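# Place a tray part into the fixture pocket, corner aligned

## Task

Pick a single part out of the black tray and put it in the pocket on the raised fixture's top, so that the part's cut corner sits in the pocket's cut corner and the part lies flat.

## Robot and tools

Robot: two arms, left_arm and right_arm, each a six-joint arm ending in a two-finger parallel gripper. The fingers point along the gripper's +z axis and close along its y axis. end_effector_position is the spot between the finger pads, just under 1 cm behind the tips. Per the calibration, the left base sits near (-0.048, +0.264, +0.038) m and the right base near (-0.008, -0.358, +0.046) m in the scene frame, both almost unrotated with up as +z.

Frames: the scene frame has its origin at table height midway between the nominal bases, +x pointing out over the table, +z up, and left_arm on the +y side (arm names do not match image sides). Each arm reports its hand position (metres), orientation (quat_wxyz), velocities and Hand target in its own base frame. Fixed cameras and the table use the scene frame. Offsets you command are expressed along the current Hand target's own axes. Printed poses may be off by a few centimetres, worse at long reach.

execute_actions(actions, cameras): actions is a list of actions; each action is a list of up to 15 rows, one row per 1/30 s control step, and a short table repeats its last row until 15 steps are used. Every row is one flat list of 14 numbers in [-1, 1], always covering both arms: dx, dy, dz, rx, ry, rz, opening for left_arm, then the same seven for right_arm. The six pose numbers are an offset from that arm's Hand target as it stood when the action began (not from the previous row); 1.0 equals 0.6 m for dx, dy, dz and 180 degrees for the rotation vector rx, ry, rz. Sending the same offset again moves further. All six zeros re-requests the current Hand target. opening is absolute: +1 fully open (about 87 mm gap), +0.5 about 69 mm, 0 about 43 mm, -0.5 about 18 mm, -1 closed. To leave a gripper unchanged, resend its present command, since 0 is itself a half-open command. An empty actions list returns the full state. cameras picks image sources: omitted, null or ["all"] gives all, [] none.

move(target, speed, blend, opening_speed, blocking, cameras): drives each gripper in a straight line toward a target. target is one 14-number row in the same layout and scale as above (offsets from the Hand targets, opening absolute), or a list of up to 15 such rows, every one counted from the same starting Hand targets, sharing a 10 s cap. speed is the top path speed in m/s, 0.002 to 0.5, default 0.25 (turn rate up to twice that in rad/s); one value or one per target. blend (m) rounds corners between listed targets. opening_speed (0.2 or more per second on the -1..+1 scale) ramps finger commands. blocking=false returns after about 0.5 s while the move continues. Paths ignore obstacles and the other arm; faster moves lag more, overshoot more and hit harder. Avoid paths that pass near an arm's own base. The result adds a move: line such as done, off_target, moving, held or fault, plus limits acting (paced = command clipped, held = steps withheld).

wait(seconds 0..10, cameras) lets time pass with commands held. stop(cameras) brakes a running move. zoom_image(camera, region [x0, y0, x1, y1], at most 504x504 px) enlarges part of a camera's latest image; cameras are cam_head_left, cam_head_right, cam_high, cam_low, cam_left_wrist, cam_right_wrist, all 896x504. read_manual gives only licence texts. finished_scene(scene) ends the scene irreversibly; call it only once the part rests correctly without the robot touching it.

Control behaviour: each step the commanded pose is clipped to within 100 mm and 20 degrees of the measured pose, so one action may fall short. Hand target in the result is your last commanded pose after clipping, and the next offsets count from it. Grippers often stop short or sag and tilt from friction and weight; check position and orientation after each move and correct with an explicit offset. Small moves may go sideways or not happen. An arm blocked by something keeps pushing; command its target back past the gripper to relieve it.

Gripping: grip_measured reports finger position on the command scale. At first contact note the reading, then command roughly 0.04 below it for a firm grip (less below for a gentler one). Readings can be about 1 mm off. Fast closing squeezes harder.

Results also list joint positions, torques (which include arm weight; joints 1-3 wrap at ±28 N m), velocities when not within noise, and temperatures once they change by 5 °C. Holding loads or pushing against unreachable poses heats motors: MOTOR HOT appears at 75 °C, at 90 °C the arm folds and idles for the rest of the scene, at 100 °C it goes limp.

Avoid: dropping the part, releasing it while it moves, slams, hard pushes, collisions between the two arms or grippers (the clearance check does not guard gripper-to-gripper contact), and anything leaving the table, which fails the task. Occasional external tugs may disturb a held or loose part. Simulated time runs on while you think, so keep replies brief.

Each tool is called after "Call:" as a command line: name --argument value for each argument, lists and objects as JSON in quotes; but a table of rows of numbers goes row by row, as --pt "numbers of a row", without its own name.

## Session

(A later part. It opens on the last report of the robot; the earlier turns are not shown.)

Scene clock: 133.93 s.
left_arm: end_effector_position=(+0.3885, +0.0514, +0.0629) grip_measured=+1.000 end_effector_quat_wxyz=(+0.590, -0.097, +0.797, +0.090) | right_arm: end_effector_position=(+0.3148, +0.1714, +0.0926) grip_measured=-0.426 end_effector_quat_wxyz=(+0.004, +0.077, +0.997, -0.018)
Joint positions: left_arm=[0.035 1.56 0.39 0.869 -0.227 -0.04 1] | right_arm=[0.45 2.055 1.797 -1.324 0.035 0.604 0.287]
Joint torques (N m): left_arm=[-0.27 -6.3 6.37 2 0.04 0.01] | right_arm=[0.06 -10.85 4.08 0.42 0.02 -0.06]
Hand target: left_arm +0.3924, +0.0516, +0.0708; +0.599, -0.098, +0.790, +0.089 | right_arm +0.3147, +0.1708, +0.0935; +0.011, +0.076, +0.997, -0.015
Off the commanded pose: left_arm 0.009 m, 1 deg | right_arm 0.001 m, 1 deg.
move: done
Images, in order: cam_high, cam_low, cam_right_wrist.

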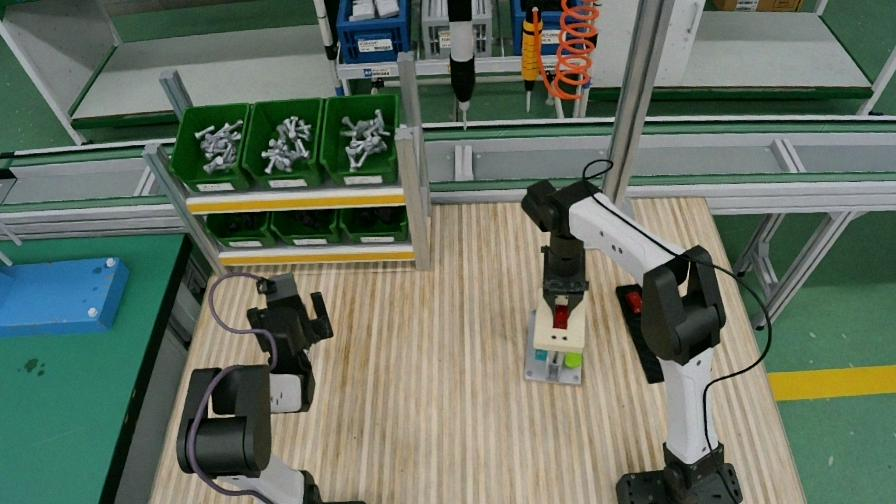

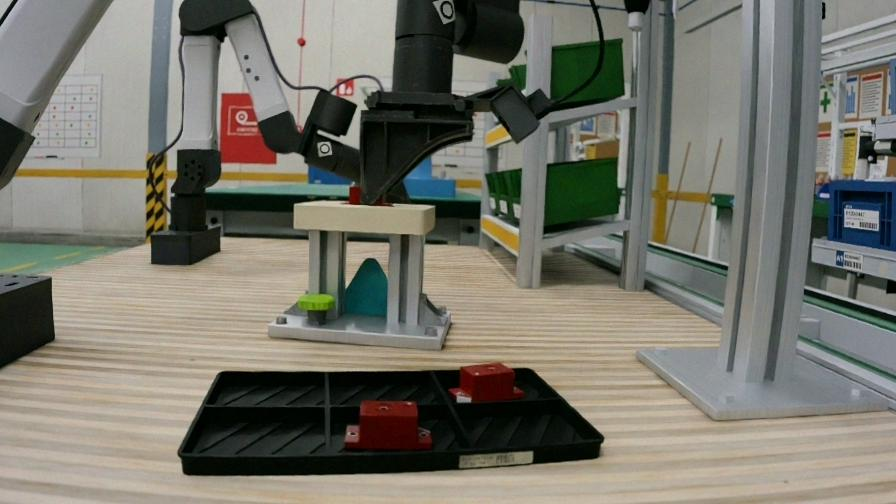

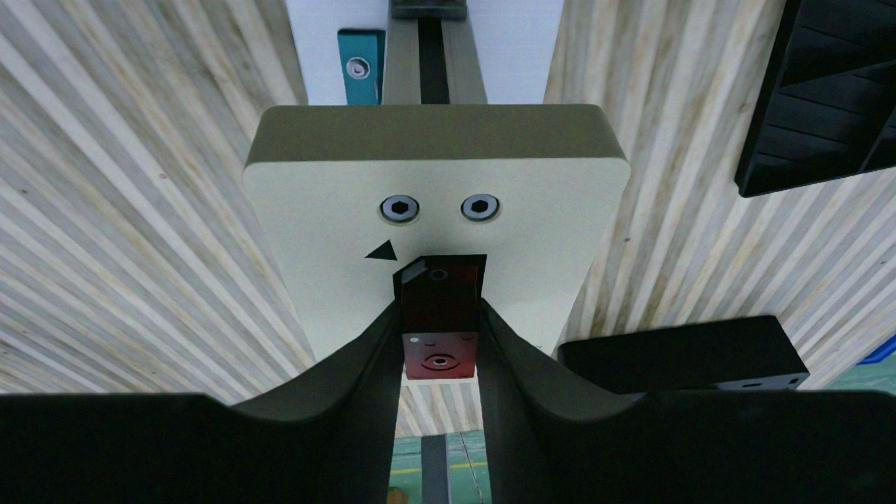

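Inside the pocket. Continue down a few mm.

Call:
move --target '[0,0,0,0,0,0,1,0,0,0.01,0,0,0,-0.5]' --speed 0.03 --cameras '["cam_right_wrist","cam_high","cam_low"]'

Call:
zoom_image --camera "cam_right_wrist" --region '[380, 220, 500, 330]'

Call:
zoom_image --camera "cam_low" --region '[280, 130, 450, 250]'

Scene clock: 139.17 s.
left_arm: end_effector_position=(+0.3885, +0.0514, +0.0629) grip_measured=+1.000 end_effector_quat_wxyz=(+0.590, -0.097, +0.797, +0.090) | right_arm: end_effector_position=(+0.3147, +0.1714, +0.0921) grip_measured=-0.426 end_effector_quat_wxyz=(+0.008, +0.077, +0.997, -0.016)
Joint positions: left_arm=[0.035 1.56 0.39 0.869 -0.227 -0.04 1] | right_arm=[0.45 2.045 1.78 -1.308 0.035 0.604 0.287]
Joint torques (N m): left_arm=[-0.27 -6.3 6.35 2 0.04 0.01] | right_arm=[-0.01 -9.68 3.6 0.53 0.02 -0.06]
Hand target: left_arm +0.3924, +0.0516, +0.0708; +0.599, -0.098, +0.790, +0.089 | right_arm +0.3148, +0.1706, +0.0874; +0.011, +0.076, +0.997, -0.015
Off the commanded pose: left_arm 0.009 m, 1 deg | right_arm 0.005 m, 0 deg.
move: done
Images, in order: cam_high, cam_low, cam_right_wrist.

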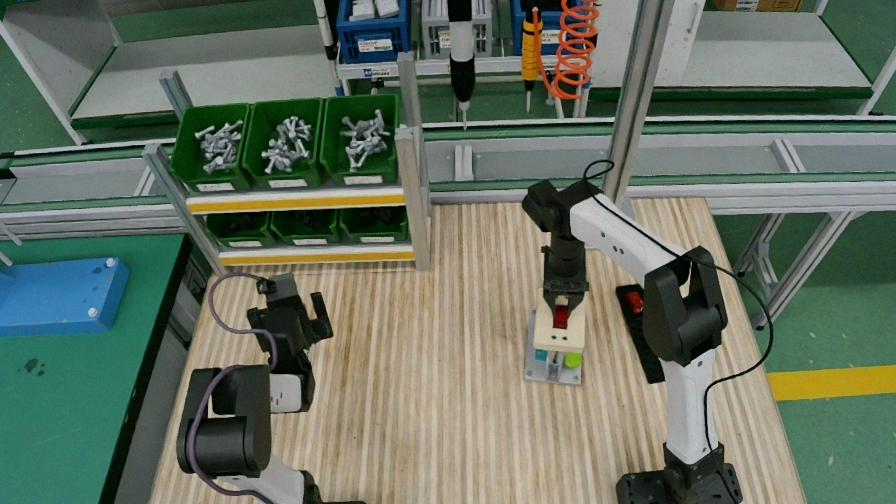

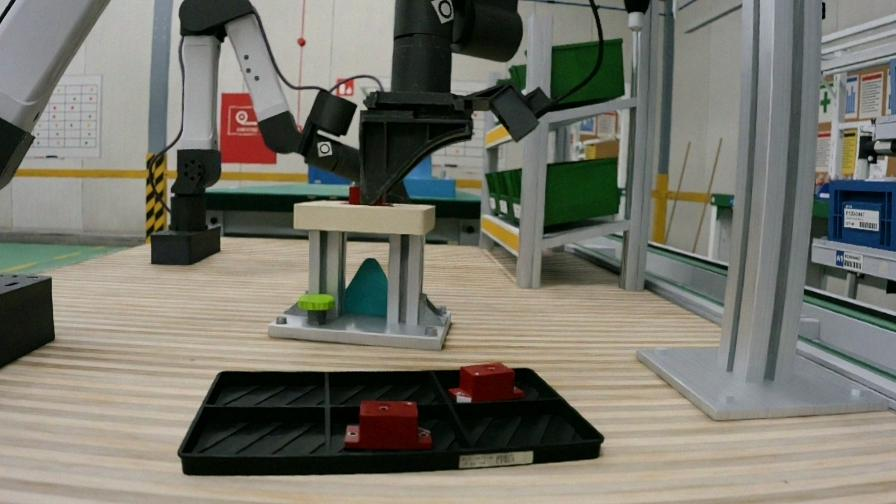

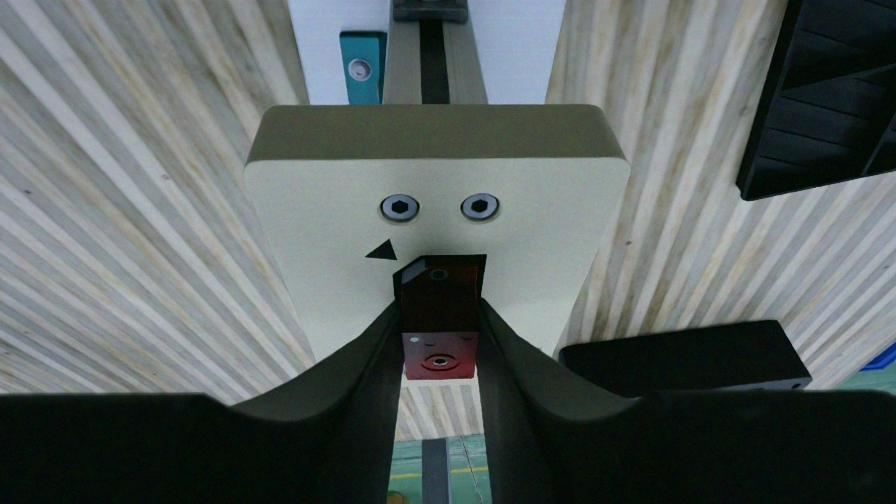

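Scaled by 4.200 from the camera's 896x504 image, which has a finer 1280x720 frame.

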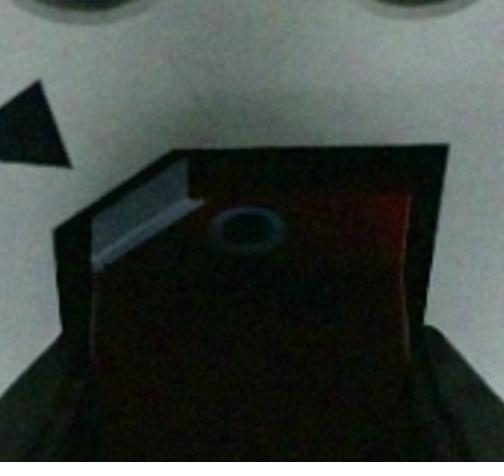

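Scaled by 2.965 from the camera's 896x504 image, which has a finer 1280x720 frame.

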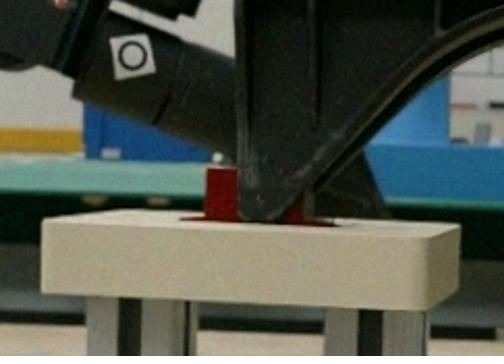

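Bottomed. Release.

Call:
move --target '[0,0,0,0,0,0,1,0,0,0,0,0,0,-0.2]' --opening_speed 0.3 --cameras '[]'

Call:
move --pt "0 0 0 0 0 0 1 0 0 -0.1 0 0 0 -0.2" --pt "0 0 0 0 0 0 1 0.03 -0.15 -0.1 0 0 0 -0.2" --speed 0.1 --cameras '["cam_right_wrist","cam_high","cam_low"]'

Call:
zoom_image --camera "cam_high" --region '[530, 290, 590, 350]'

Call:
zoom_image --camera "cam_low" --region '[280, 130, 450, 250]'

Scene clock: 145.87 s.
Off the commanded pose: left_arm 0.009 m, 1 deg | right_arm 0.007 m, 1 deg.
move: done

Scene clock: 148.07 s.
left_arm: end_effector_position=(+0.3885, +0.0514, +0.0629) grip_measured=+1.000 end_effector_quat_wxyz=(+0.590, -0.097, +0.797, +0.090) | right_arm: end_effector_position=(+0.2835, +0.0863, +0.1453) grip_measured=-0.200 end_effector_quat_wxyz=(+0.002, +0.077, +0.997, -0.023)
Joint positions: left_arm=[0.035 1.56 0.39 0.869 -0.227 -0.04 1] | right_arm=[0.265 1.825 1.687 -1.445 0.045 0.42 0.4]
Joint torques (N m): left_arm=[-0.27 -6.28 6.35 2 0.04 0.01] | right_arm=[-0.23 -9.77 4.67 0.34 -0.1 -0.1]
Hand target: left_arm +0.3924, +0.0516, +0.0708; +0.599, -0.098, +0.790, +0.089 | right_arm +0.2821, +0.0864, +0.1495; +0.011, +0.076, +0.997, -0.015
Off the commanded pose: left_arm 0.009 m, 1 deg | right_arm 0.004 m, 1 deg.
move: done
Images, in order: cam_high, cam_low, cam_right_wrist.

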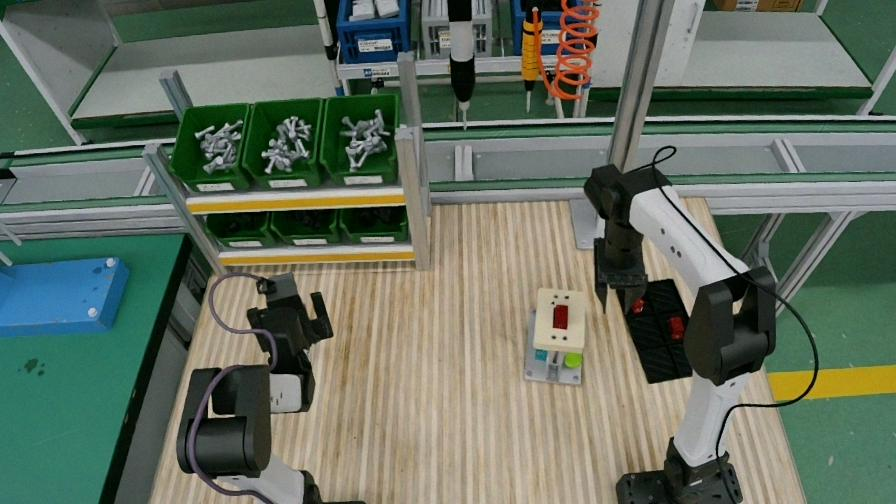

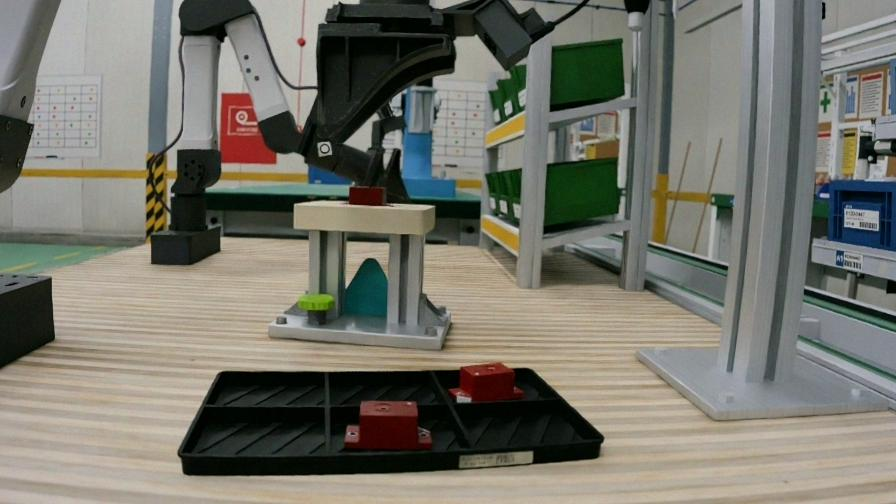

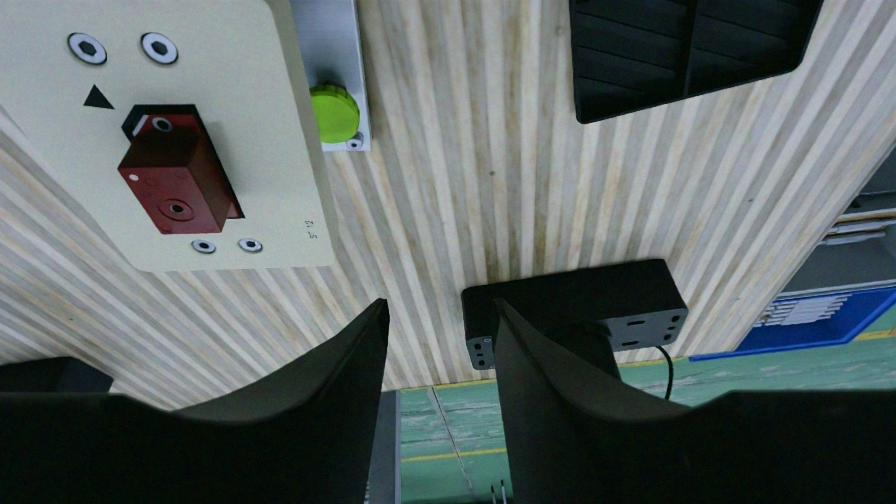

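Scaled by 8.400 from the camera's 896x504 image, which has a finer 1280x720 frame.

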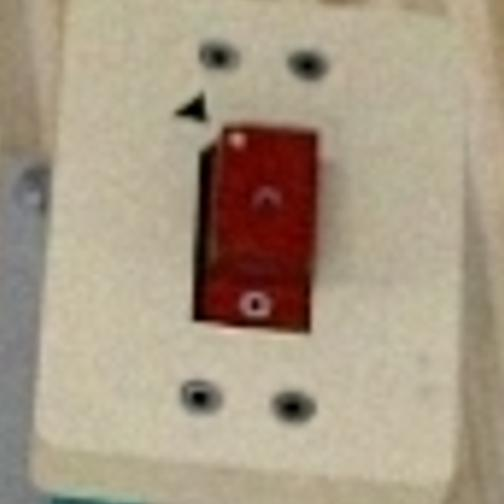

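Scaled by 2.965 from the camera's 896x504 image, which has a finer 1280x720 frame.

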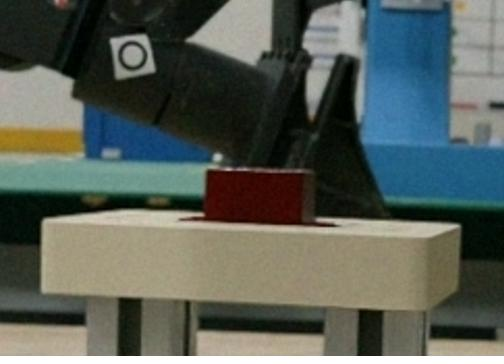

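Call:
finished_scene --scene 2

The scene is finished: the task was done.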